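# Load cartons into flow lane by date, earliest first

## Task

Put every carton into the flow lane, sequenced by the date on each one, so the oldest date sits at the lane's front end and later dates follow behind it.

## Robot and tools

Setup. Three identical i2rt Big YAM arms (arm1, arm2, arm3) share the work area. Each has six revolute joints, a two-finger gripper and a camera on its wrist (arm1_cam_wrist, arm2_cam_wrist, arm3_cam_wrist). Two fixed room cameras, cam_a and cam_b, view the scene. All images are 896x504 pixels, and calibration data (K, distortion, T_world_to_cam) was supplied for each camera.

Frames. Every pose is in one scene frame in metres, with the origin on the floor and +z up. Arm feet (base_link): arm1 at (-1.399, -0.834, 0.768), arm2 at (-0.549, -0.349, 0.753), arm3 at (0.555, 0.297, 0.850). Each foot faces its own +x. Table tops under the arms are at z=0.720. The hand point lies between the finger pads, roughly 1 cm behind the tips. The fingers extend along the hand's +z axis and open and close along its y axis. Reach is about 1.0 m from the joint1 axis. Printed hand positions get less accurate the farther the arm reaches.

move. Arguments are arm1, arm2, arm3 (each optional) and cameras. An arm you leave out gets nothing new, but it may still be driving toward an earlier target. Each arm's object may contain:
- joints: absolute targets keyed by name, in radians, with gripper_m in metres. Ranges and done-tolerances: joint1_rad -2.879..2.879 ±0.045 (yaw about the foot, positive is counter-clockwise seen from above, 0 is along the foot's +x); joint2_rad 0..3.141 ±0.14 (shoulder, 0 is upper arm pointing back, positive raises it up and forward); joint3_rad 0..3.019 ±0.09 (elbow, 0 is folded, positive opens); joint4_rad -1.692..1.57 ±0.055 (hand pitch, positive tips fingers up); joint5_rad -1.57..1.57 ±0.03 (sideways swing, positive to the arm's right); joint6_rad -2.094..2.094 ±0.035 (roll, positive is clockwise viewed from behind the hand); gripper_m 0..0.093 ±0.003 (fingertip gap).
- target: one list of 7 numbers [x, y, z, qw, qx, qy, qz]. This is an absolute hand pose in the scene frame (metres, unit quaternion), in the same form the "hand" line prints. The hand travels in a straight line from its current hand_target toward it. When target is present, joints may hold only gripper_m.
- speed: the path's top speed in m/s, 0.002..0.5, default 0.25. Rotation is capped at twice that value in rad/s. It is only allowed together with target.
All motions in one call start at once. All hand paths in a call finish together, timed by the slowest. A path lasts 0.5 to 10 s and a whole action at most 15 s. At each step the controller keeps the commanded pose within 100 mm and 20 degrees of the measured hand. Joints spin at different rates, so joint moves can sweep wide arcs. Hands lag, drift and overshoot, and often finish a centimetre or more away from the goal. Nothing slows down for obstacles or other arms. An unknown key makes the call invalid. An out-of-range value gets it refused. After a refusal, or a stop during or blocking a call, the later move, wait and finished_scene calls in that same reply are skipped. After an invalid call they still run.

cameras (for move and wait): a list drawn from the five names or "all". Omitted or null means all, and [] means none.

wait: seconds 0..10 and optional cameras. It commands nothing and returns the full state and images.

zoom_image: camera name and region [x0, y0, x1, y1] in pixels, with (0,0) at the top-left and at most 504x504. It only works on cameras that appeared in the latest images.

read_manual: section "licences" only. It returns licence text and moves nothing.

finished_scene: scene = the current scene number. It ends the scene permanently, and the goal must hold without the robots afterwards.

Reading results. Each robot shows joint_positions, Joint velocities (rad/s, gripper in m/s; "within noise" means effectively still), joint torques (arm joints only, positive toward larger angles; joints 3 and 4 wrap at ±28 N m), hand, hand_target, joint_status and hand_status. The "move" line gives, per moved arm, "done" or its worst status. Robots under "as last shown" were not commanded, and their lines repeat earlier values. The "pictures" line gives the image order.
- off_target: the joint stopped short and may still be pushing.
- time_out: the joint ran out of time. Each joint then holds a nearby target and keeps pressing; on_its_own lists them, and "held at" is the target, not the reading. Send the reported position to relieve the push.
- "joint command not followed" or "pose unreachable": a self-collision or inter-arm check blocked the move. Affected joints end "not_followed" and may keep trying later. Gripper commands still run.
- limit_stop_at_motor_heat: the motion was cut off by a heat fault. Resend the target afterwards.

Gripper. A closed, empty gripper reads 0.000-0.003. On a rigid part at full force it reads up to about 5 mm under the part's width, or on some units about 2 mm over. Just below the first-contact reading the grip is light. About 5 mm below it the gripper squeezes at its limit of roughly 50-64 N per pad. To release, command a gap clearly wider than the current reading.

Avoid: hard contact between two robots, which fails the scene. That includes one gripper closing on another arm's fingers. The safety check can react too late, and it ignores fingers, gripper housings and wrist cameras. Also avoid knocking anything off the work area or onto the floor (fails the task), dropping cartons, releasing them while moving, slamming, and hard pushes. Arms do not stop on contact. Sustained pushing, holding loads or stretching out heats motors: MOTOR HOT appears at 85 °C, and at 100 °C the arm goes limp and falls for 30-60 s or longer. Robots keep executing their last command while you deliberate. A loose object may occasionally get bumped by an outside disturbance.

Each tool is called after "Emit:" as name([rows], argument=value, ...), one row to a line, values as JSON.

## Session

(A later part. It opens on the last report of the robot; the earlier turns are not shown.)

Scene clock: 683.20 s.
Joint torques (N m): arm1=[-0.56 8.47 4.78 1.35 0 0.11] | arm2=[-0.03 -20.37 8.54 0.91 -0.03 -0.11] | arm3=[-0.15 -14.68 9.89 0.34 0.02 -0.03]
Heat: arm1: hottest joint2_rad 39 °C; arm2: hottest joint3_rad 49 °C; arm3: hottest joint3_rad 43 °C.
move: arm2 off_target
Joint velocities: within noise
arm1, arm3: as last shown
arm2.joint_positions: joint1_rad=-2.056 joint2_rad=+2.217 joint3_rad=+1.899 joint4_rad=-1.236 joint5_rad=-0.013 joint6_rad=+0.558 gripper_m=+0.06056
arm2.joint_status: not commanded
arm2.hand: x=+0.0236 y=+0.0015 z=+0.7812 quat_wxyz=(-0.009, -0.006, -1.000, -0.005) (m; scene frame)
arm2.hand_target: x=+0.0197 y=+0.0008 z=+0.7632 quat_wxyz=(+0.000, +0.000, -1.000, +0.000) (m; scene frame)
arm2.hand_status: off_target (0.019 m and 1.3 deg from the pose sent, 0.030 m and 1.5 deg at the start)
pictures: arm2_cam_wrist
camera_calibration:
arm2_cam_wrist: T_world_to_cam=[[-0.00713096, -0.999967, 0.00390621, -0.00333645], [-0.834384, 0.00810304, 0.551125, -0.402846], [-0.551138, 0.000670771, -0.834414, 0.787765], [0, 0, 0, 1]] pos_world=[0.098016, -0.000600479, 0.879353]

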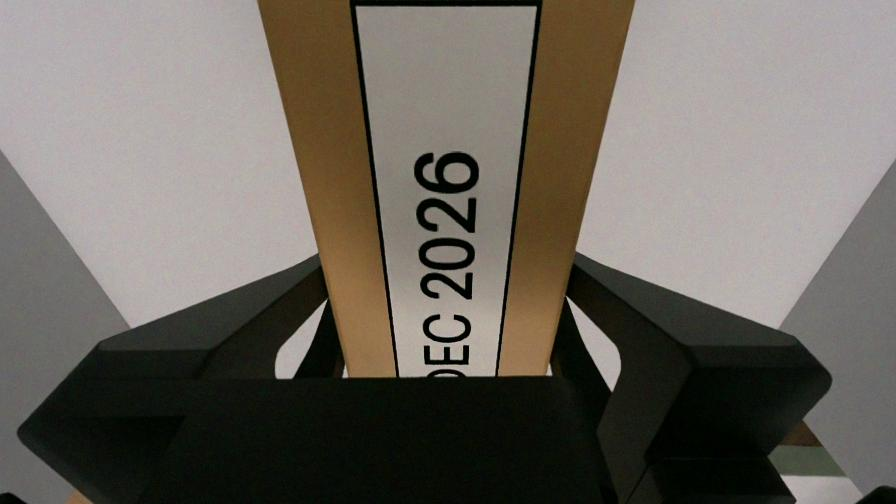

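Emit:
move(arm2={"joints": {"gripper_m": 0.09}}, cameras=[])

Emit:
move(arm2={"target": [0.02, 0.003, 0.885, 0, 0, 1, 0], "speed": 0.2}, cameras=[])

Emit:
move(arm2={"target": [-0.26, 0.0, 0.91, 0, 0, 1, 0], "speed": 0.25}, arm3={"target": [0.02, -0.012, 0.885, 0, 1, 0, 0], "speed": 0.25}, cameras=["arm3_cam_wrist"])

Scene clock: 691.03 s.
Joint torques (N m): arm1=[-0.5 8.47 4.78 1.35 0 0.11] | arm2=[-0.09 -20.01 8.61 0.75 -0.03 -0.11] | arm3=[-0.44 -14.68 9.91 0.34 0.01 -0.02]
Heat: arm1: hottest joint2_rad 39 °C; arm2: hottest joint3_rad 48 °C; arm3: hottest joint3_rad 43 °C.
move: arm2 done
Joint velocities: within noise
arm1, arm3: as last shown
arm2.joint_positions: joint1_rad=-2.056 joint2_rad=+2.217 joint3_rad=+1.899 joint4_rad=-1.232 joint5_rad=-0.013 joint6_rad=+0.558 gripper_m=+0.08986
arm2.joint_status: all done
arm2.hand: x=+0.0245 y=+0.0021 z=+0.7812 quat_wxyz=(-0.010, -0.006, -1.000, -0.006) (m; scene frame)
arm2.hand_target: x=+0.0197 y=+0.0008 z=+0.7632 quat_wxyz=(+0.000, +0.000, -1.000, +0.000) (m; scene frame)
arm2.hand_status: not commanded
pictures: none
No camera images: "cameras" was empty.

Scene clock: 692.53 s.
Joint torques (N m): arm1=[-0.56 8.41 4.75 1.32 0 0.11] | arm2=[-0.03 -18.61 14.13 -0.24 -0.03 -0.11] | arm3=[-0.21 -14.74 9.96 0.32 0.02 -0.03]
Heat: arm1: hottest joint2_rad 39 °C; arm2: hottest joint3_rad 48 °C; arm3: hottest joint3_rad 43 °C.
move: arm2 off_target
Joint velocities: within noise
arm1.joint_positions: joint1_rad=+0.617 joint2_rad=+0.303 joint3_rad=+1.546 joint4_rad=-1.583 joint5_rad=+0.007 joint6_rad=-0.008 gripper_m=+0.08999
arm1.joint_status: not commanded
arm1.hand: x=-1.3967 y=-0.8726 z=+1.3552 quat_wxyz=(-0.431, -0.538, -0.617, +0.381) (m; scene frame)
arm1.hand_target: x=-1.3971 y=-0.8722 z=+1.3537 quat_wxyz=(-0.427, -0.546, -0.612, +0.381) (m; scene frame)
arm1.hand_status: not commanded
arm2.joint_positions: joint1_rad=-2.056 joint2_rad=+2.133 joint3_rad=+2.022 joint4_rad=-1.480 joint5_rad=-0.013 joint6_rad=+0.558 gripper_m=+0.08994
arm2.joint_status: not commanded
arm2.hand: x=+0.0096 y=-0.0052 z=+0.8811 quat_wxyz=(+0.007, -0.006, -1.000, +0.005) (m; scene frame)
arm2.hand_target: x=+0.0194 y=+0.0027 z=+0.8850 quat_wxyz=(-0.001, +0.000, -1.000, +0.000) (m; scene frame)
arm2.hand_status: off_target (0.014 m and 1.2 deg from the pose sent, 0.104 m and 1.5 deg at the start)
arm3: as last shown
pictures: none
No camera images: "cameras" was empty.

Scene clock: 694.70 s.
Joint torques (N m): arm1=[-0.5 8.47 4.79 1.36 0.01 0.12] | arm2=[0.09 -12.45 8.57 0.75 0.11 0.08] | arm3=[0.03 -22.95 14.17 0.03 0 -0.04]
Heat: arm1: hottest joint2_rad 39 °C; arm2: hottest joint3_rad 48 °C; arm3: hottest joint3_rad 43 °C.
move: arm2 done; arm3 off_target
Joint velocities: within noise
arm1: as last shown
arm2.joint_positions: joint1_rad=-1.735 joint2_rad=+1.557 joint3_rad=+1.292 joint4_rad=-1.298 joint5_rad=-0.017 joint6_rad=+0.859 gripper_m=+0.08994
arm2.joint_status: not commanded
arm2.hand: x=-0.2574 y=+0.0013 z=+0.9158 quat_wxyz=(-0.001, +0.004, -1.000, -0.003) (m; scene frame)
arm2.hand_target: x=-0.2600 y=+0.0000 z=+0.9101 quat_wxyz=(+0.000, +0.000, -1.000, +0.000) (m; scene frame)
arm2.hand_status: done (0.007 m and 0.6 deg from the pose sent, 0.271 m and 1.2 deg at the start)
arm3.joint_positions: joint1_rad=-0.309 joint2_rad=+2.045 joint3_rad=+1.633 joint4_rad=-1.163 joint5_rad=+0.003 joint6_rad=+0.534 gripper_m=+0.08991
arm3.joint_status: not commanded
arm3.hand: x=+0.0321 y=-0.0058 z=+0.8865 quat_wxyz=(+0.003, -1.000, +0.003, -0.002) (m; scene frame)
arm3.hand_target: x=+0.0204 y=-0.0117 z=+0.8851 quat_wxyz=(+0.000, -1.000, +0.000, +0.001) (m; scene frame)
arm3.hand_status: off_target (0.014 m and 0.5 deg from the pose sent, 0.295 m and 0.6 deg at the start)
pictures: arm3_cam_wrist
camera_calibration:
arm3_cam_wrist: T_world_to_cam=[[0.022625, 0.999741, 0.00252713, 0.00368142], [0.800517, -0.0196305, 0.598988, -0.554962], [0.598883, -0.0115291, -0.800754, 0.813646], [0, 0, 0, 1]] pos_world=[-0.0431056, -0.00519403, 0.983936]

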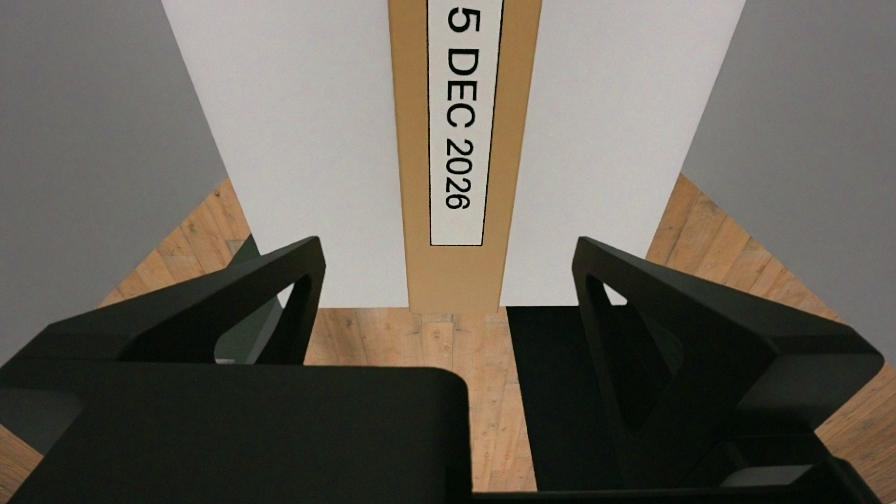

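Emit:
move(arm3={"target": [0.0, -0.009, 0.788, 0, 1, 0, 0], "speed": 0.12}, arm2={"joints": {"joint1_rad": 2.22, "joint2_rad": 1.85, "joint3_rad": 1.93, "joint4_rad": -1.65, "joint5_rad": 0, "joint6_rad": 0}}, cameras=["arm3_cam_wrist", "arm2_cam_wrist"])

Scene clock: 702.00 s.
Joint torques (N m): arm1=[-0.5 8.53 4.77 1.33 0 0.12] | arm2=[-0.67 -17.85 12.51 -0.12 0.05 -0.1] | arm3=[-0.67 -24.76 12.96 0.64 0.02 -0.04]
Heat: arm1: hottest joint2_rad 39 °C; arm2: hottest joint3_rad 49 °C; arm3: hottest joint3_rad 43 °C.
move: arm2 done; arm3 off_target
Joint velocities: within noise
arm1: as last shown
arm2.joint_positions: joint1_rad=+2.229 joint2_rad=+1.854 joint3_rad=+1.899 joint4_rad=-1.642 joint5_rad=-0.002 joint6_rad=+0.008 gripper_m=+0.09003
arm2.joint_status: all done
arm2.hand: x=-0.4841 y=-0.9103 z=+1.0066 quat_wxyz=(-0.002, +0.667, +0.745, +0.008) (m; scene frame)
arm2.hand_target: x=-0.4890 y=-0.9150 z=+1.0205 quat_wxyz=(+0.007, +0.667, +0.745, -0.001) (m; scene frame)
arm2.hand_status: not commanded
arm3.joint_positions: joint1_rad=-0.321 joint2_rad=+2.208 joint3_rad=+1.634 joint4_rad=-1.020 joint5_rad=+0.003 joint6_rad=+0.514 gripper_m=+0.08991
arm3.joint_status: not commanded
arm3.hand: x=+0.0177 y=-0.0058 z=+0.7903 quat_wxyz=(+0.007, -1.000, -0.001, -0.010) (m; scene frame)
arm3.hand_target: x=+0.0007 y=-0.0086 z=+0.7882 quat_wxyz=(+0.000, -1.000, +0.000, +0.000) (m; scene frame)
arm3.hand_status: off_target (0.018 m and 1.5 deg from the pose sent, 0.104 m and 0.5 deg at the start)
pictures: arm2_cam_wrist, arm3_cam_wrist
camera_calibration:
arm2_cam_wrist: T_world_to_cam=[[-0.993391, -0.114728, 0.00340284, -0.590736], [-0.0917971, 0.811936, 0.576483, 0.122341], [-0.0689018, 0.572361, -0.817102, 1.4331], [0, 0, 0, 1]] pos_world=[-0.476858, -0.987355, 1.10247]
arm3_cam_wrist: T_world_to_cam=[[0.0137221, 0.999832, 0.012128, -0.00315915], [0.790517, -0.018275, 0.612168, -0.496138], [0.612287, 0.00118722, -0.790635, 0.737014], [0, 0, 0, 1]] pos_world=[-0.0590152, -0.00678329, 0.886467]

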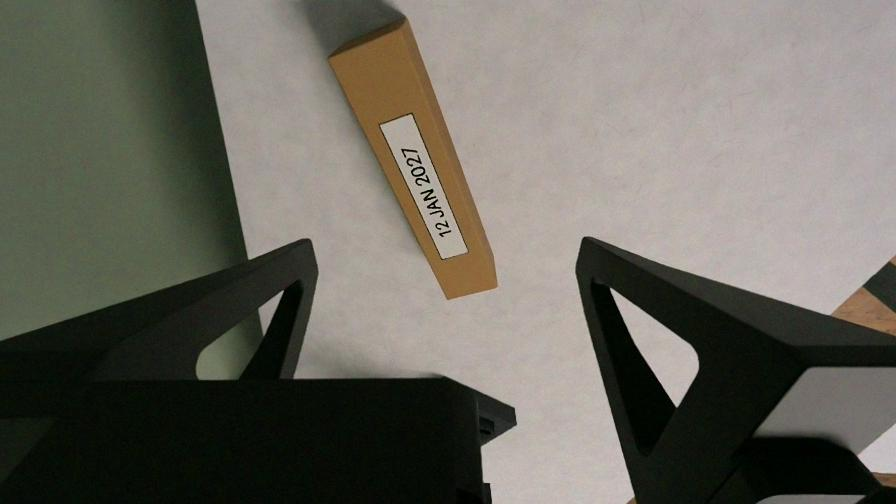

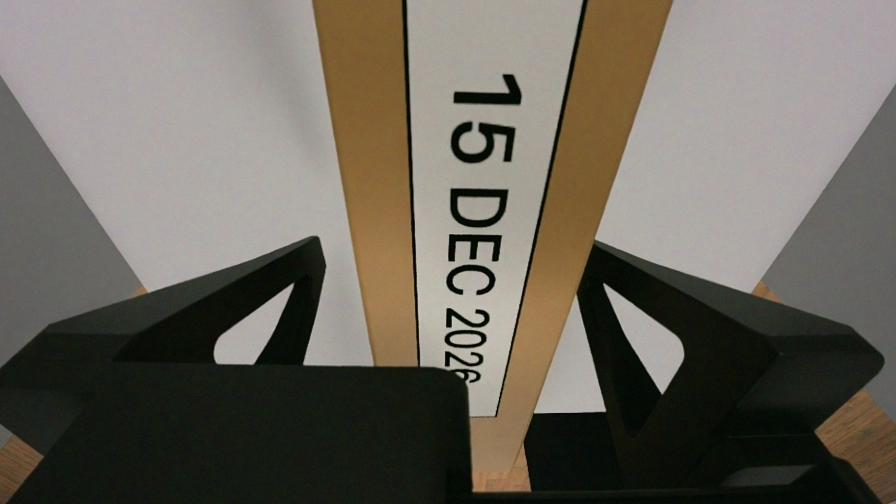

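Emit:
move(arm3={"joints": {"gripper_m": 0.05}}, cameras=["arm3_cam_wrist", "arm2_cam_wrist"])

Emit:
zoom_image(camera="arm2_cam_wrist", region=[300, 0, 540, 320])

Scene clock: 708.13 s.
Joint torques (N m): arm1=[-0.62 8.53 4.77 1.35 0.01 0.11] | arm2=[-0.67 -17.9 12.51 -0.09 0.05 -0.1] | arm3=[-0.67 -24.76 12.93 0.66 -0.01 -0.02]
Heat: arm1: hottest joint2_rad 39 °C; arm2: hottest joint3_rad 50 °C; arm3: hottest joint3_rad 43 °C.
move: arm3 off_target
Joint velocities: within noise
arm1, arm2: as last shown
arm2.hand_target: x=-0.4890 y=-0.9151 z=+1.0205 quat_wxyz=(+0.008, +0.667, +0.745, -0.001) (m; scene frame)
arm3.joint_positions: joint1_rad=-0.321 joint2_rad=+2.208 joint3_rad=+1.634 joint4_rad=-1.020 joint5_rad=+0.003 joint6_rad=+0.514 gripper_m=+0.05830
arm3.joint_status: gripper_m off_target (ended at +0.05833, target +0.05000)
arm3.hand: x=+0.0177 y=-0.0058 z=+0.7903 quat_wxyz=(+0.007, -1.000, -0.001, -0.010) (m; scene frame)
arm3.hand_target: x=+0.0007 y=-0.0086 z=+0.7882 quat_wxyz=(+0.000, -1.000, +0.000, +0.000) (m; scene frame)
arm3.hand_status: not commanded
pictures: arm2_cam_wrist, arm3_cam_wrist
camera_calibration:
arm2_cam_wrist: T_world_to_cam=[[-0.993391, -0.114728, 0.00340284, -0.590736], [-0.0917971, 0.811936, 0.576483, 0.122341], [-0.0689018, 0.572361, -0.817102, 1.4331], [0, 0, 0, 1]] pos_world=[-0.476858, -0.987355, 1.10247]
arm3_cam_wrist: T_world_to_cam=[[0.0137221, 0.999832, 0.012128, -0.00315915], [0.790517, -0.018275, 0.612168, -0.496138], [0.612287, 0.00118722, -0.790635, 0.737014], [0, 0, 0, 1]] pos_world=[-0.0590152, -0.00678329, 0.886467]

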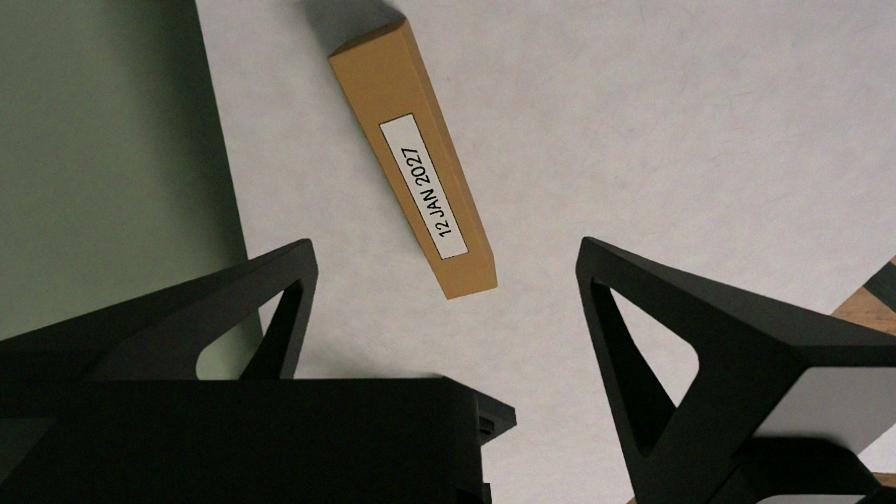

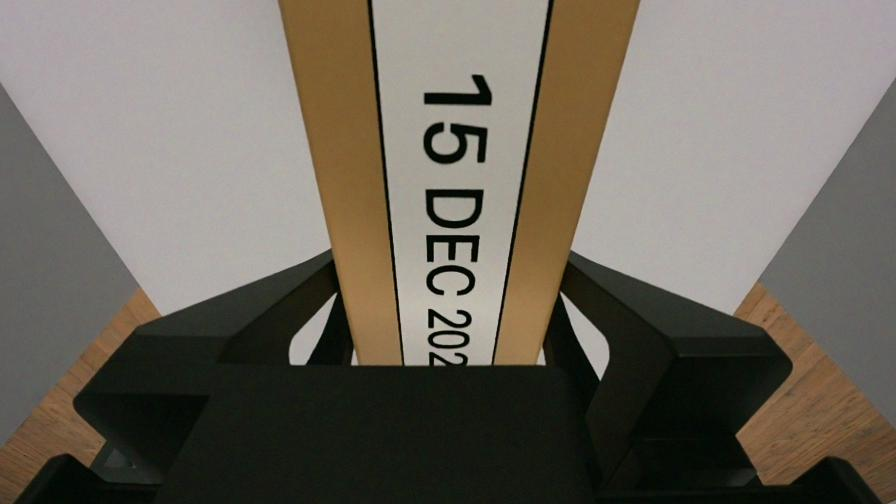

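Scaled by 1.575 from the camera's 896x504 image, which has a finer 1280x720 frame.

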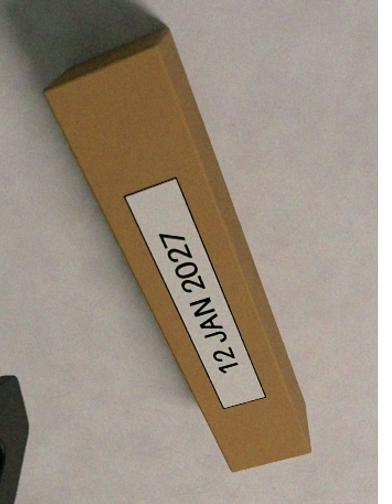

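Emit:
move(arm3={"target": [0.01, 0.0, 0.90, 0, 1, 0, 0], "speed": 0.2}, arm2={"target": [-0.477, -0.825, 0.89, 0, 0.524, 0.8517, 0], "speed": 0.2}, cameras=["arm2_cam_wrist"])

Emit:
move(arm3={"target": [0.31, 0.0, 0.96, 0, 1, 0, 0], "speed": 0.25}, cameras=[])

Emit:
move(arm3={"joints": {"joint1_rad": 0.72, "joint2_rad": 2.09, "joint3_rad": 1.859, "joint4_rad": -1.34, "joint5_rad": 0, "joint6_rad": 1.557}}, cameras=["arm3_cam_wrist"])

Scene clock: 719.03 s.
Joint torques (N m): arm1=[-0.56 8.47 4.75 1.35 0 0.11] | arm2=[0.62 -14.1 8.31 0.69 -0.02 -0.16] | arm3=[-1.03 -27.75 14.71 -0.12 0.05 -0.02]
Heat: arm1: hottest joint2_rad 39 °C; arm2: hottest joint3_rad 51 °C; arm3: hottest joint3_rad 44 °C.
move: arm2 done; arm3 off_target
Joint velocities: within noise
arm1: as last shown
arm2.joint_positions: joint1_rad=+2.256 joint2_rad=+1.668 joint3_rad=+1.348 joint4_rad=-1.261 joint5_rad=+0.007 joint6_rad=-0.301 gripper_m=+0.09003
arm2.joint_status: not commanded
arm2.hand: x=-0.4807 y=-0.8288 z=+0.8941 quat_wxyz=(+0.001, +0.533, +0.846, -0.001) (m; scene frame)
arm2.hand_target: x=-0.4770 y=-0.8250 z=+0.8900 quat_wxyz=(+0.000, +0.524, +0.852, +0.000) (m; scene frame)
arm2.hand_status: done (0.007 m and 1.2 deg from the pose sent, 0.145 m and 20.5 deg at the start)
arm3.joint_positions: joint1_rad=-0.324 joint2_rad=+2.085 joint3_rad=+1.648 joint4_rad=-1.199 joint5_rad=+0.003 joint6_rad=+0.509 gripper_m=+0.05830
arm3.joint_status: not commanded
arm3.hand: x=+0.0334 y=+0.0052 z=+0.8690 quat_wxyz=(+0.017, -0.999, -0.002, -0.029) (m; scene frame)
arm3.hand_target: x=+0.0115 y=+0.0009 z=+0.9004 quat_wxyz=(+0.000, -1.000, +0.000, +0.000) (m; scene frame)
arm3.hand_status: off_target (0.039 m and 3.8 deg from the pose sent, 0.110 m and 1.4 deg at the start)
pictures: arm2_cam_wrist
camera_calibration:
arm2_cam_wrist: T_world_to_cam=[[-0.899493, -0.436743, 0.0129393, -0.80797], [-0.354321, 0.74643, 0.563293, -0.0473179], [-0.255672, 0.502093, -0.826156, 1.15481], [0, 0, 0, 1]] pos_world=[-0.448275, -0.89738, 0.991165]

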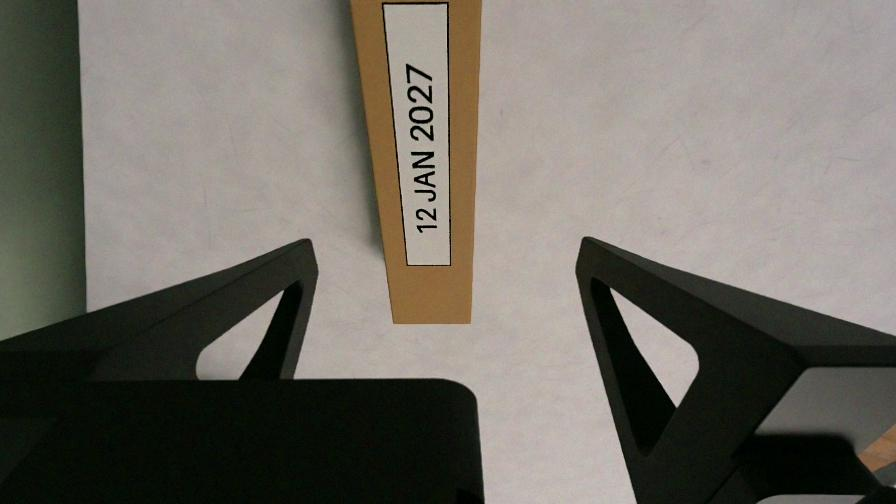

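Scene clock: 721.27 s.
Joint torques (N m): arm1=[-0.62 8.53 4.77 1.35 0 0.11] | arm2=[0.56 -14.27 8.4 0.7 -0.02 -0.12] | arm3=[0.67 -15.91 10.15 -0.03 0.24 0.13]
Heat: arm1: hottest joint2_rad 39 °C; arm2: hottest joint3_rad 51 °C; arm3: hottest joint3_rad 44 °C.
move: arm3 done
Joint velocities: within noise
arm1: as last shown
arm2.joint_positions: joint1_rad=+2.256 joint2_rad=+1.668 joint3_rad=+1.348 joint4_rad=-1.261 joint5_rad=+0.007 joint6_rad=-0.302 gripper_m=+0.09003
arm2.joint_status: not commanded
arm2.hand: x=-0.4807 y=-0.8288 z=+0.8941 quat_wxyz=(+0.001, +0.532, +0.847, -0.001) (m; scene frame)
arm2.hand_target: x=-0.4770 y=-0.8249 z=+0.8900 quat_wxyz=(+0.000, +0.524, +0.852, +0.000) (m; scene frame)
arm2.hand_status: not commanded
arm3.joint_positions: joint1_rad=+0.041 joint2_rad=+1.452 joint3_rad=+1.001 joint4_rad=-1.133 joint5_rad=-0.002 joint6_rad=+0.876 gripper_m=+0.05830
arm3.joint_status: not commanded
arm3.hand: x=+0.3084 y=+0.0014 z=+0.9517 quat_wxyz=(+0.004, -1.000, -0.001, -0.006) (m; scene frame)
arm3.hand_target: x=+0.3100 y=+0.0001 z=+0.9598 quat_wxyz=(+0.000, -1.000, +0.000, +0.000) (m; scene frame)
arm3.hand_status: done (0.009 m and 0.9 deg from the pose sent, 0.291 m and 3.8 deg at the start)
pictures: none
No camera images: "cameras" was empty.

Scene clock: 723.03 s.
Joint torques (N m): arm1=[-0.56 8.41 4.79 1.35 0.01 0.11] | arm2=[0.5 -14.27 8.4 0.7 -0.02 -0.11] | arm3=[-0.15 -27.11 14.98 -0.1 0.22 0.15]
Heat: arm1: hottest joint2_rad 39 °C; arm2: hottest joint3_rad 51 °C; arm3: hottest joint3_rad 44 °C.
move: arm3 done
Joint velocities: within noise
arm1, arm2: as last shown
arm3.joint_positions: joint1_rad=+0.722 joint2_rad=+2.093 joint3_rad=+1.807 joint4_rad=-1.331 joint5_rad=-0.003 joint6_rad=+1.548 gripper_m=+0.05830
arm3.joint_status: all done
arm3.hand: x=+0.5463 y=-0.3273 z=+0.9214 quat_wxyz=(+0.023, -1.000, -0.005, -0.003) (m; scene frame)
arm3.hand_target: x=+0.5446 y=-0.3429 z=+0.9423 quat_wxyz=(+0.000, -1.000, +0.000, -0.001) (m; scene frame)
arm3.hand_status: not commanded
pictures: arm3_cam_wrist
camera_calibration:
arm3_cam_wrist: T_world_to_cam=[[0.00612004, 0.999034, 0.0435212, 0.284442], [0.800028, -0.0310024, 0.599161, -0.997516], [0.599931, 0.0311513, -0.799445, 0.542089], [0, 0, 0, 1]] pos_world=[0.471084, -0.33198, 1.01866]

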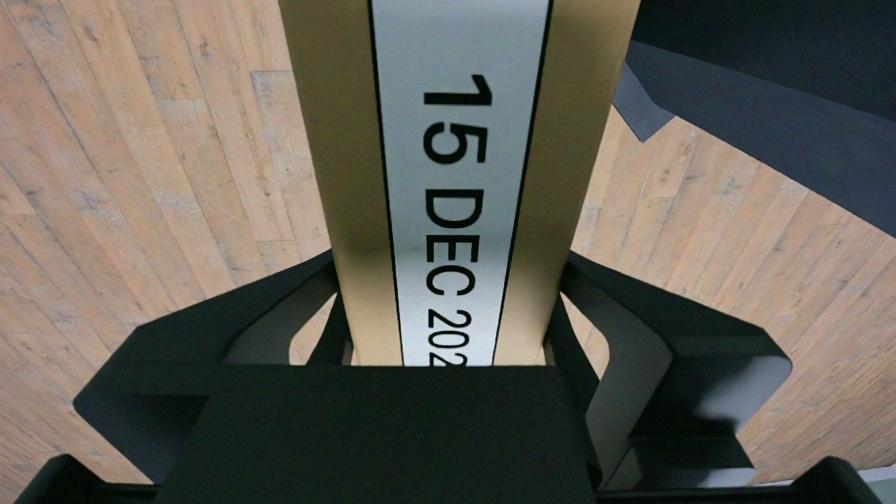

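Emit:
move(arm3={"target": [0.55, -0.341, 0.83, 0, 0.9992, 0.0131, -0.0375], "speed": 0.2}, arm2={"target": [-0.480, -0.8235, 0.748, 0, 0.533, 0.846, 0], "speed": 0.2}, cameras=["arm2_cam_wrist"])

Emit:
move(arm3={"target": [0.55, -0.338, 0.795, 0, 0.9992, 0.0131, -0.0375], "speed": 0.1}, cameras=["arm3_cam_wrist"])

Scene clock: 731.40 s.
Joint torques (N m): arm1=[-0.5 8.53 4.77 1.35 0 0.11] | arm2=[-0.03 -13.45 7.49 0.73 -0.02 0.01] | arm3=[0.85 -28.1 10.59 0.49 0.32 0.15]
Heat: arm1: hottest joint2_rad 39 °C; arm2: hottest joint3_rad 50 °C; arm3: hottest joint3_rad 45 °C.
move: arm2 done; arm3 off_target
Joint velocities: within noise
arm1: as last shown
arm2.joint_positions: joint1_rad=+2.256 joint2_rad=+1.825 joint3_rad=+1.155 joint4_rad=-0.904 joint5_rad=+0.007 joint6_rad=-0.302 gripper_m=+0.09003
arm2.joint_status: not commanded
arm2.hand: x=-0.4801 y=-0.8258 z=+0.7564 quat_wxyz=(+0.004, +0.532, +0.846, -0.004) (m; scene frame)
arm2.hand_target: x=-0.4800 y=-0.8234 z=+0.7482 quat_wxyz=(+0.000, +0.533, +0.846, +0.000) (m; scene frame)
arm2.hand_status: done (0.009 m and 0.6 deg from the pose sent, 0.146 m and 0.2 deg at the start)
arm3.joint_positions: joint1_rad=+0.741 joint2_rad=+2.197 joint3_rad=+1.709 joint4_rad=-1.107 joint5_rad=+0.072 joint6_rad=+1.550 gripper_m=+0.05830
arm3.joint_status: not commanded
arm3.hand: x=+0.5456 y=-0.3328 z=+0.8229 quat_wxyz=(+0.013, -0.999, -0.014, +0.035) (m; scene frame)
arm3.hand_target: x=+0.5501 y=-0.3409 z=+0.8303 quat_wxyz=(+0.000, -0.999, -0.013, +0.037) (m; scene frame)
arm3.hand_status: off_target (0.012 m and 1.5 deg from the pose sent, 0.092 m and 5.4 deg at the start)
pictures: arm2_cam_wrist
camera_calibration:
arm2_cam_wrist: T_world_to_cam=[[-0.899205, -0.437259, 0.0153165, -0.80636], [-0.355507, 0.750595, 0.556976, 0.0359344], [-0.255039, 0.49539, -0.830388, 1.03762], [0, 0, 0, 1]] pos_world=[-0.447675, -0.893587, 0.853962]

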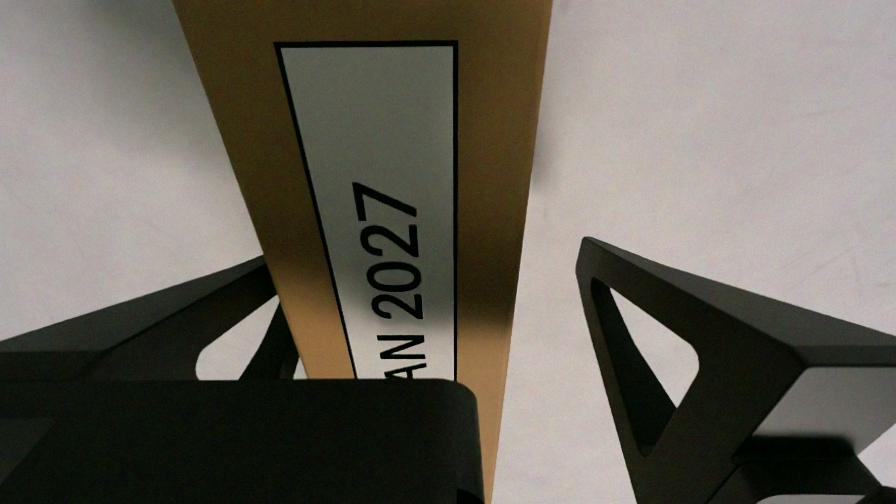

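Scene clock: 732.57 s.
Joint torques (N m): arm1=[-0.56 8.47 4.77 1.35 0 0.12] | arm2=[-0.03 -13.45 7.54 0.73 -0.01 0.02] | arm3=[0.67 -26.4 9.83 0.55 0.32 0.14]
Heat: arm1: hottest joint2_rad 39 °C; arm2: hottest joint3_rad 50 °C; arm3: hottest joint3_rad 45 °C.
move: arm3 done
Joint velocities: within noise
arm1.joint_positions: joint1_rad=+0.617 joint2_rad=+0.303 joint3_rad=+1.546 joint4_rad=-1.583 joint5_rad=+0.007 joint6_rad=-0.008 gripper_m=+0.08999
arm1.joint_status: not commanded
arm1.hand: x=-1.3967 y=-0.8726 z=+1.3552 quat_wxyz=(-0.431, -0.538, -0.617, +0.381) (m; scene frame)
arm1.hand_target: x=-1.3971 y=-0.8722 z=+1.3537 quat_wxyz=(-0.427, -0.546, -0.612, +0.381) (m; scene frame)
arm1.hand_status: not commanded
arm2: as last shown
arm3.joint_positions: joint1_rad=+0.741 joint2_rad=+2.225 joint3_rad=+1.684 joint4_rad=-1.037 joint5_rad=+0.072 joint6_rad=+1.550 gripper_m=+0.05830
arm3.joint_status: not commanded
arm3.hand: x=+0.5457 y=-0.3343 z=+0.7976 quat_wxyz=(+0.004, -0.999, -0.013, +0.035) (m; scene frame)
arm3.hand_target: x=+0.5501 y=-0.3378 z=+0.7950 quat_wxyz=(+0.000, -0.999, -0.013, +0.037) (m; scene frame)
arm3.hand_status: done (0.006 m and 0.5 deg from the pose sent, 0.029 m and 1.5 deg at the start)
pictures: arm3_cam_wrist
camera_calibration:
arm3_cam_wrist: T_world_to_cam=[[-0.0111413, 0.999926, 0.00496104, 0.337278], [0.843111, 0.00672631, 0.537697, -0.884836], [0.537624, 0.0101734, -0.843123, 0.505533], [0, 0, 0, 1]] pos_world=[0.477986, -0.336444, 0.900327]

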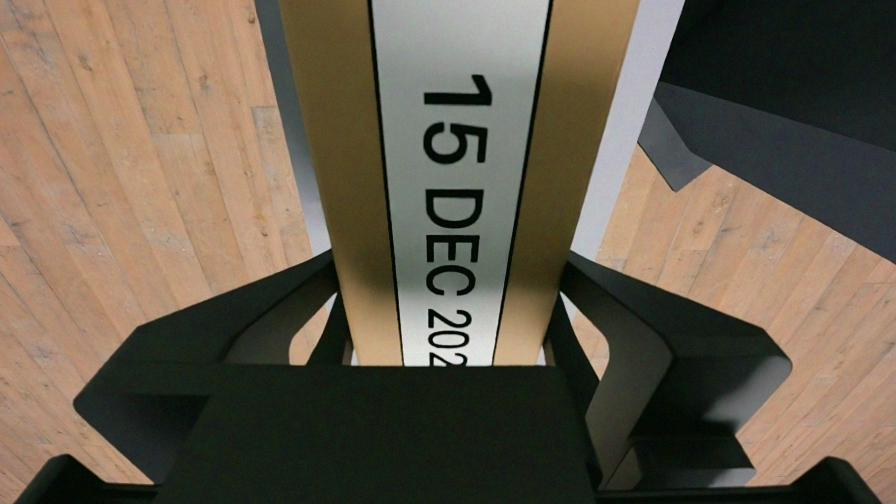

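Emit:
move(arm3={"target": [0.554, -0.333, 0.775, 0, 0.9992, 0.0131, -0.0375], "speed": 0.06}, arm2={"target": [-0.468, -0.8175, 0.748, 0, 0.533, 0.846, 0], "speed": 0.06}, cameras=["arm3_cam_wrist", "arm2_cam_wrist"])

Scene clock: 741.17 s.
Joint torques (N m): arm1=[-0.56 8.41 4.77 1.33 0 0.12] | arm2=[0.56 -14.15 6.97 0.73 -0.03 0.06] | arm3=[0.67 -25.35 8.87 0.77 0.38 0.18]
Heat: arm1: hottest joint2_rad 39 °C; arm2: hottest joint3_rad 48 °C; arm3: hottest joint3_rad 44 °C.
move: arm2 done; arm3 off_target
Joint velocities: within noise
arm1: as last shown
arm2.joint_positions: joint1_rad=+2.275 joint2_rad=+1.825 joint3_rad=+1.150 joint4_rad=-0.899 joint5_rad=+0.007 joint6_rad=-0.284 gripper_m=+0.09003
arm2.joint_status: not commanded
arm2.hand: x=-0.4716 y=-0.8229 z=+0.7547 quat_wxyz=(+0.003, +0.532, +0.847, -0.003) (m; scene frame)
arm2.hand_target: x=-0.4682 y=-0.8175 z=+0.7481 quat_wxyz=(+0.000, +0.533, +0.846, +0.000) (m; scene frame)
arm2.hand_status: done (0.009 m and 0.5 deg from the pose sent, 0.017 m and 0.6 deg at the start)
arm3.joint_positions: joint1_rad=+0.748 joint2_rad=+2.227 joint3_rad=+1.664 joint4_rad=-0.997 joint5_rad=+0.071 joint6_rad=+1.554 gripper_m=+0.05830
arm3.joint_status: not commanded
arm3.hand: x=+0.5502 y=-0.3348 z=+0.7898 quat_wxyz=(-0.005, -0.999, -0.015, +0.035) (m; scene frame)
arm3.hand_target: x=+0.5540 y=-0.3327 z=+0.7752 quat_wxyz=(+0.000, -0.999, -0.013, +0.038) (m; scene frame)
arm3.hand_status: off_target (0.015 m and 0.7 deg from the pose sent, 0.024 m and 0.5 deg at the start)
pictures: arm2_cam_wrist, arm3_cam_wrist
camera_calibration:
arm2_cam_wrist: T_world_to_cam=[[-0.899183, -0.437314, 0.0150785, -0.797258], [-0.355414, 0.750017, 0.557813, 0.0365386], [-0.255248, 0.496216, -0.82983, 1.03711], [0, 0, 0, 1]] pos_world=[-0.439175, -0.890686, 0.852263]
arm3_cam_wrist: T_world_to_cam=[[-0.0138288, 0.999822, -0.012869, 0.353433], [0.842349, 0.0185834, 0.538611, -0.880771], [0.538754, -0.00339188, -0.842456, 0.490798], [0, 0, 0, 1]] pos_world=[0.482385, -0.335338, 0.892417]

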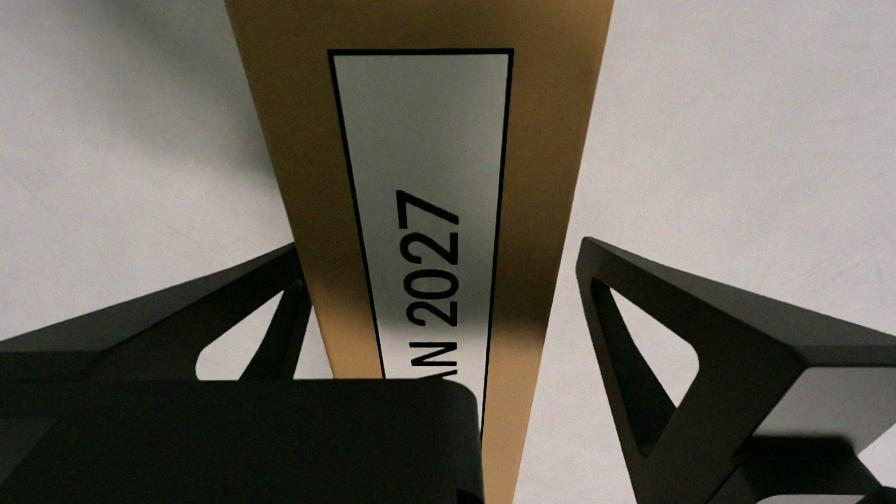

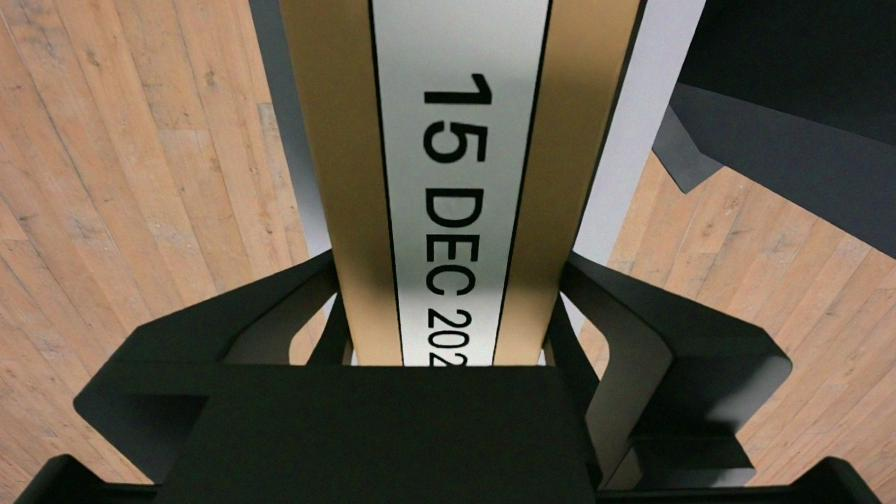

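Emit:
move(arm3={"target": [0.554, -0.3255, 0.768, 0, 0.9992, 0.0131, -0.0375], "speed": 0.06}, arm2={"joints": {"gripper_m": 0.05}}, cameras=["arm3_cam_wrist"])

Scene clock: 745.07 s.
Joint torques (N m): arm1=[-0.56 8.47 4.78 1.33 0.01 0.11] | arm2=[0.62 -14.1 6.98 0.73 0.05 0.09] | arm3=[0.67 -25.35 7.45 0.96 0.43 0.18]
Heat: arm1: hottest joint2_rad 39 °C; arm2: hottest joint3_rad 48 °C; arm3: hottest joint3_rad 44 °C.
move: arm2 off_target; arm3 off_target
Joint velocities: within noise
arm1: as last shown
arm2.joint_positions: joint1_rad=+2.275 joint2_rad=+1.825 joint3_rad=+1.150 joint4_rad=-0.899 joint5_rad=+0.005 joint6_rad=-0.283 gripper_m=+0.06052
arm2.joint_status: gripper_m off_target (ended at +0.06054, target +0.05000)
arm2.hand: x=-0.4711 y=-0.8228 z=+0.7547 quat_wxyz=(+0.004, +0.532, +0.847, -0.003) (m; scene frame)
arm2.hand_target: x=-0.4680 y=-0.8175 z=+0.7481 quat_wxyz=(+0.000, +0.533, +0.846, +0.000) (m; scene frame)
arm2.hand_status: not commanded
arm3.joint_positions: joint1_rad=+0.748 joint2_rad=+2.221 joint3_rad=+1.645 joint4_rad=-0.974 joint5_rad=+0.070 joint6_rad=+1.554 gripper_m=+0.05830
arm3.joint_status: not commanded
arm3.hand: x=+0.5509 y=-0.3331 z=+0.7874 quat_wxyz=(-0.010, -0.999, -0.015, +0.034) (m; scene frame)
arm3.hand_target: x=+0.5539 y=-0.3251 z=+0.7686 quat_wxyz=(+0.000, -0.999, -0.013, +0.038) (m; scene frame)
arm3.hand_status: off_target (0.021 m and 1.3 deg from the pose sent, 0.024 m and 0.7 deg at the start)
pictures: arm3_cam_wrist
camera_calibration:
arm3_cam_wrist: T_world_to_cam=[[-0.0145872, 0.999625, -0.0231563, 0.360062], [0.841651, 0.0247783, 0.539453, -0.878246], [0.539825, -0.0116204, -0.841697, 0.4845], [0, 0, 0, 1]] pos_world=[0.482884, -0.332535, 0.889912]

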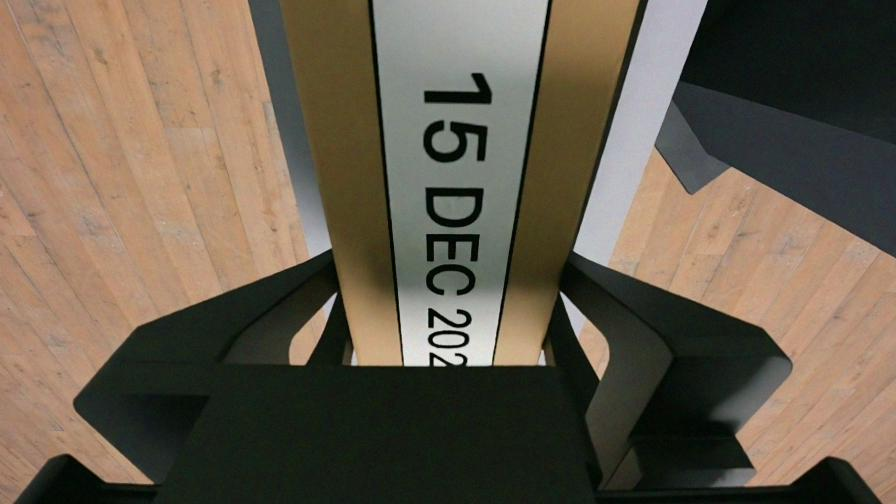

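Emit:
move(arm3={"target": [0.554, -0.328, 0.782, 0, 0.9992, 0.0131, -0.0375], "speed": 0.06}, arm2={"target": [-0.468, -0.8175, 0.90, 0, 0.533, 0.846, 0], "speed": 0.2}, cameras=[])

Emit:
move(arm3={"joints": {"gripper_m": 0.08}}, cameras=["arm3_cam_wrist"])

Emit:
move(arm3={"target": [0.554, -0.33, 0.88, 0, 0.9992, 0, -0.0375], "speed": 0.2}, cameras=["arm3_cam_wrist", "cam_b"])

Emit:
zoom_image(camera="cam_b", region=[300, 180, 540, 330])

Scene clock: 753.93 s.
Joint torques (N m): arm1=[-0.56 8.47 4.77 1.36 0.01 0.11] | arm2=[0.56 -13.1 14.26 -0.24 0 0.09] | arm3=[0.56 -26.4 8.95 0.01 0.43 0.13]
Heat: arm1: hottest joint2_rad 39 °C; arm2: hottest joint3_rad 47 °C; arm3: hottest joint3_rad 43 °C.
move: arm2 off_target; arm3 done
Joint velocities: within noise
arm1: as last shown
arm2.joint_positions: joint1_rad=+2.277 joint2_rad=+1.639 joint3_rad=+1.264 joint4_rad=-1.262 joint5_rad=+0.005 joint6_rad=-0.281 gripper_m=+0.06052
arm2.joint_status: not commanded
arm2.hand: x=-0.4757 y=-0.7963 z=+0.8774 quat_wxyz=(-0.017, +0.532, +0.846, +0.021) (m; scene frame)
arm2.hand_target: x=-0.4681 y=-0.8161 z=+0.9003 quat_wxyz=(+0.001, +0.533, +0.846, +0.000) (m; scene frame)
arm2.hand_status: off_target (0.032 m and 3.0 deg from the pose sent, 0.145 m and 0.6 deg at the start)
arm3.joint_positions: joint1_rad=+0.748 joint2_rad=+2.220 joint3_rad=+1.644 joint4_rad=-0.975 joint5_rad=+0.070 joint6_rad=+1.557 gripper_m=+0.05830
arm3.joint_status: not commanded
arm3.hand: x=+0.5509 y=-0.3327 z=+0.7877 quat_wxyz=(-0.010, -0.999, -0.013, +0.034) (m; scene frame)
arm3.hand_target: x=+0.5539 y=-0.3279 z=+0.7820 quat_wxyz=(+0.000, -0.999, -0.013, +0.038) (m; scene frame)
arm3.hand_status: done (0.008 m and 1.2 deg from the pose sent, 0.008 m and 1.3 deg at the start)
pictures: none
No camera images: "cameras" was empty.

Scene clock: 754.53 s.
Joint torques (N m): arm1=[-0.56 8.47 4.77 1.35 0.01 0.11] | arm2=[0.56 -13.27 14.26 -0.27 0 0.09] | arm3=[0.85 -26.34 8.92 0.01 0.27 0.15]
Heat: arm1: hottest joint2_rad 39 °C; arm2: hottest joint3_rad 47 °C; arm3: hottest joint3_rad 43 °C.
move: arm3 done
Joint velocities: within noise
arm1, arm2: as last shown
arm2.hand: x=-0.4757 y=-0.7962 z=+0.8775 quat_wxyz=(-0.017, +0.532, +0.846, +0.021) (m; scene frame)
arm3.joint_positions: joint1_rad=+0.748 joint2_rad=+2.220 joint3_rad=+1.644 joint4_rad=-0.978 joint5_rad=+0.074 joint6_rad=+1.557 gripper_m=+0.07986
arm3.joint_status: all done
arm3.hand: x=+0.5501 y=-0.3321 z=+0.7877 quat_wxyz=(-0.009, -0.999, -0.013, +0.036) (m; scene frame)
arm3.hand_target: x=+0.5540 y=-0.3279 z=+0.7820 quat_wxyz=(+0.000, -0.999, -0.013, +0.037) (m; scene frame)
arm3.hand_status: not commanded
pictures: arm3_cam_wrist
camera_calibration:
arm3_cam_wrist: T_world_to_cam=[[-0.0114688, 0.999736, -0.0199297, 0.354937], [0.843943, 0.0203676, 0.536046, -0.877926], [0.53631, -0.0106718, -0.843954, 0.489276], [0, 0, 0, 1]] pos_world=[0.482586, -0.33174, 0.890608]

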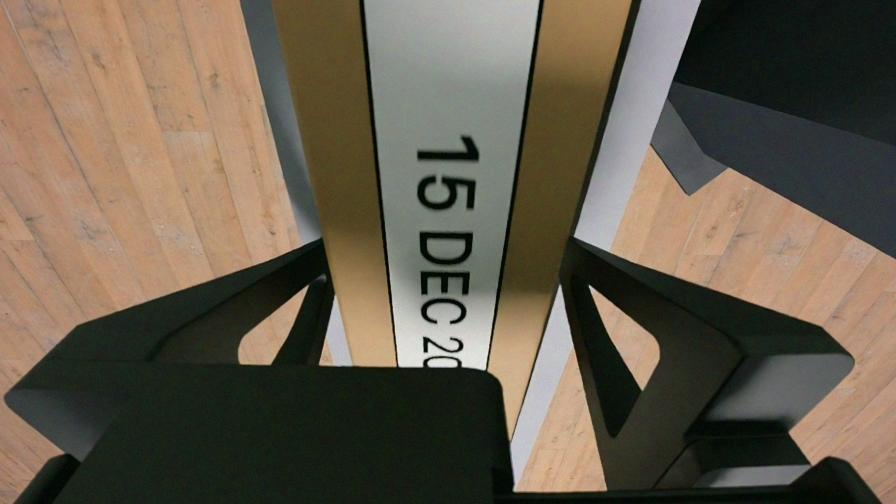

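Scene clock: 755.90 s.
Joint torques (N m): arm1=[-0.56 8.47 4.77 1.35 0.01 0.11] | arm2=[0.62 -13.22 14.24 -0.27 0 0.09] | arm3=[0.79 -25.64 13.18 -0.14 0.25 0.16]
Heat: arm1: hottest joint2_rad 39 °C; arm2: hottest joint3_rad 48 °C; arm3: hottest joint3_rad 43 °C.
move: arm3 off_target
Joint velocities: within noise
arm1, arm2: as last shown
arm3.joint_positions: joint1_rad=+0.748 joint2_rad=+2.099 joint3_rad=+1.681 joint4_rad=-1.172 joint5_rad=+0.075 joint6_rad=+1.583 gripper_m=+0.07994
arm3.joint_status: not commanded
arm3.hand: x=+0.5497 y=-0.3184 z=+0.8731 quat_wxyz=(+0.009, -0.999, -0.001, +0.036) (m; scene frame)
arm3.hand_target: x=+0.5540 y=-0.3296 z=+0.8802 quat_wxyz=(+0.000, -0.999, +0.000, +0.037) (m; scene frame)
arm3.hand_status: off_target (0.014 m and 1.0 deg from the pose sent, 0.092 m and 1.8 deg at the start)
pictures: arm3_cam_wrist, cam_b
camera_calibration:
arm3_cam_wrist: T_world_to_cam=[[0.0143383, 0.999794, 0.0143835, 0.298764], [0.844426, -0.0198113, 0.535306, -0.936025], [0.535481, 0.00447037, -0.844536, 0.567372], [0, 0, 0, 1]] pos_world=[0.482303, -0.319783, 0.975929]

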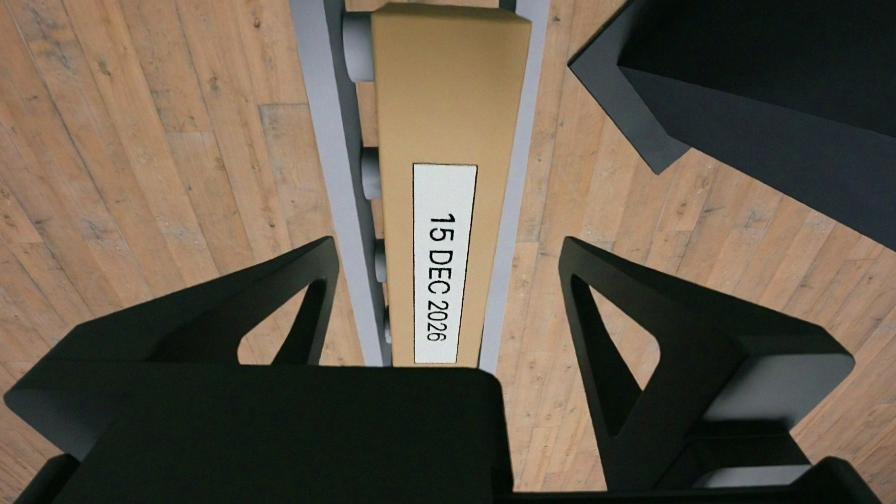

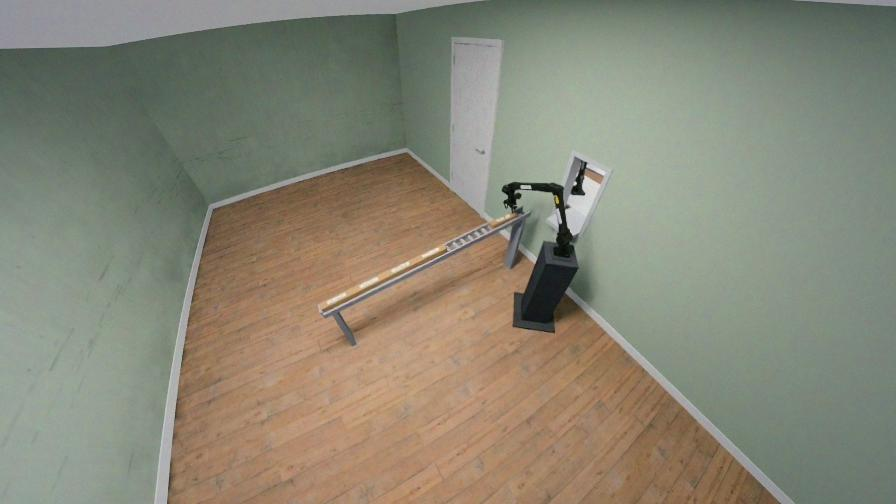

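Scaled by 2.100 from the camera's 896x504 image, which has a finer 1280x720 frame.

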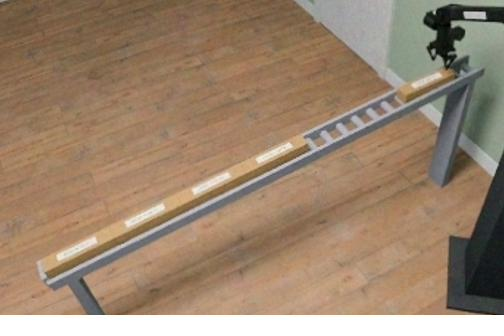

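Emit:
move(cameras=["arm3_cam_wrist", "cam_b"])

Emit:
zoom_image(camera="cam_b", region=[300, 180, 540, 330])

Scene clock: 763.10 s.
Joint torques (N m): arm1=[-0.56 8.47 4.79 1.35 0 0.12] | arm2=[0.62 -13.22 14.23 -0.25 -0.01 0.09] | arm3=[0.62 -25.47 13.14 -0.06 0.23 0.14]
Heat: arm1: hottest joint2_rad 39 °C; arm2: hottest joint3_rad 51 °C; arm3: hottest joint3_rad 44 °C.
Joint velocities: within noise
arm1.joint_positions: joint1_rad=+0.617 joint2_rad=+0.303 joint3_rad=+1.546 joint4_rad=-1.583 joint5_rad=+0.007 joint6_rad=-0.008 gripper_m=+0.08999
arm1.joint_status: not commanded
arm1.hand: x=-1.3967 y=-0.8726 z=+1.3552 quat_wxyz=(-0.431, -0.538, -0.617, +0.381) (m; scene frame)
arm1.hand_target: x=-1.3971 y=-0.8722 z=+1.3537 quat_wxyz=(-0.427, -0.546, -0.612, +0.381) (m; scene frame)
arm1.hand_status: not commanded
arm2.joint_positions: joint1_rad=+2.277 joint2_rad=+1.639 joint3_rad=+1.264 joint4_rad=-1.262 joint5_rad=+0.005 joint6_rad=-0.281 gripper_m=+0.06052
arm2.joint_status: not commanded
arm2.hand: x=-0.4757 y=-0.7962 z=+0.8775 quat_wxyz=(-0.017, +0.532, +0.846, +0.021) (m; scene frame)
arm2.hand_target: x=-0.4681 y=-0.8161 z=+0.9003 quat_wxyz=(+0.001, +0.533, +0.846, +0.000) (m; scene frame)
arm2.hand_status: not commanded
arm3.joint_positions: joint1_rad=+0.748 joint2_rad=+2.099 joint3_rad=+1.681 joint4_rad=-1.172 joint5_rad=+0.075 joint6_rad=+1.584 gripper_m=+0.07994
arm3.joint_status: not commanded
arm3.hand: x=+0.5497 y=-0.3184 z=+0.8731 quat_wxyz=(+0.009, -0.999, -0.001, +0.036) (m; scene frame)
arm3.hand_target: x=+0.5540 y=-0.3296 z=+0.8802 quat_wxyz=(+0.000, -0.999, +0.000, +0.037) (m; scene frame)
arm3.hand_status: off_target (0.014 m and 1.0 deg from the pose sent, 0.092 m and 1.8 deg at the start)
pictures: arm3_cam_wrist, cam_b
camera_calibration:
arm3_cam_wrist: T_world_to_cam=[[0.0146986, 0.999789, 0.0143711, 0.298602], [0.844421, -0.0201089, 0.535303, -0.936115], [0.535479, 0.00426703, -0.844538, 0.56731], [0, 0, 0, 1]] pos_world=[0.482303, -0.319784, 0.975929]

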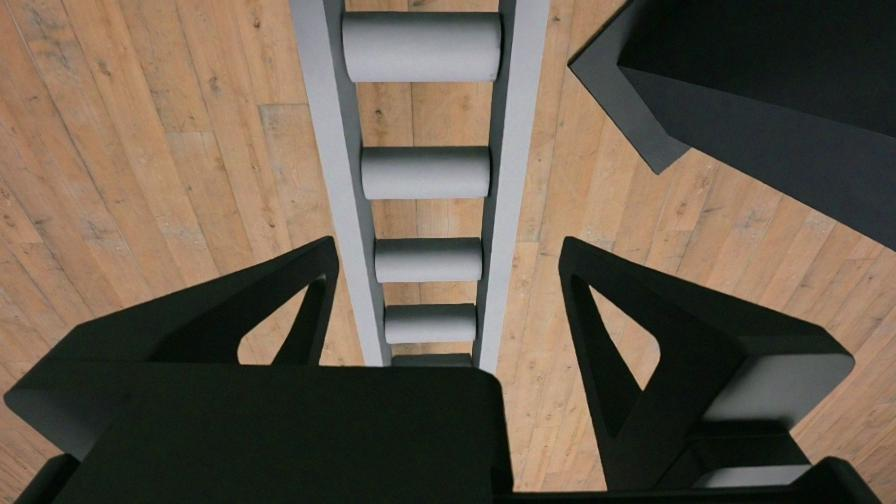

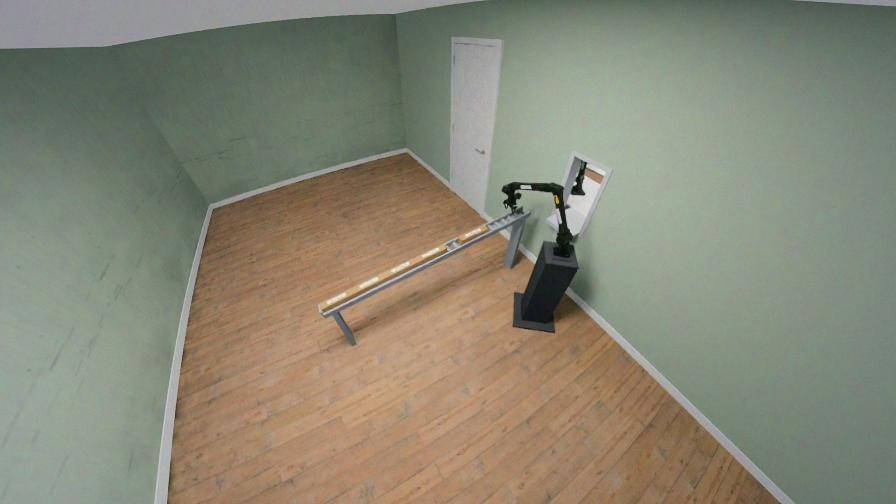

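Scaled by 2.100 from the camera's 896x504 image, which has a finer 1280x720 frame.

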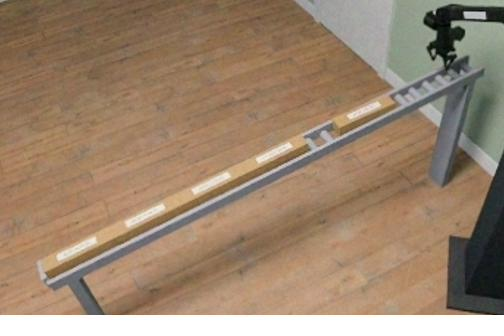

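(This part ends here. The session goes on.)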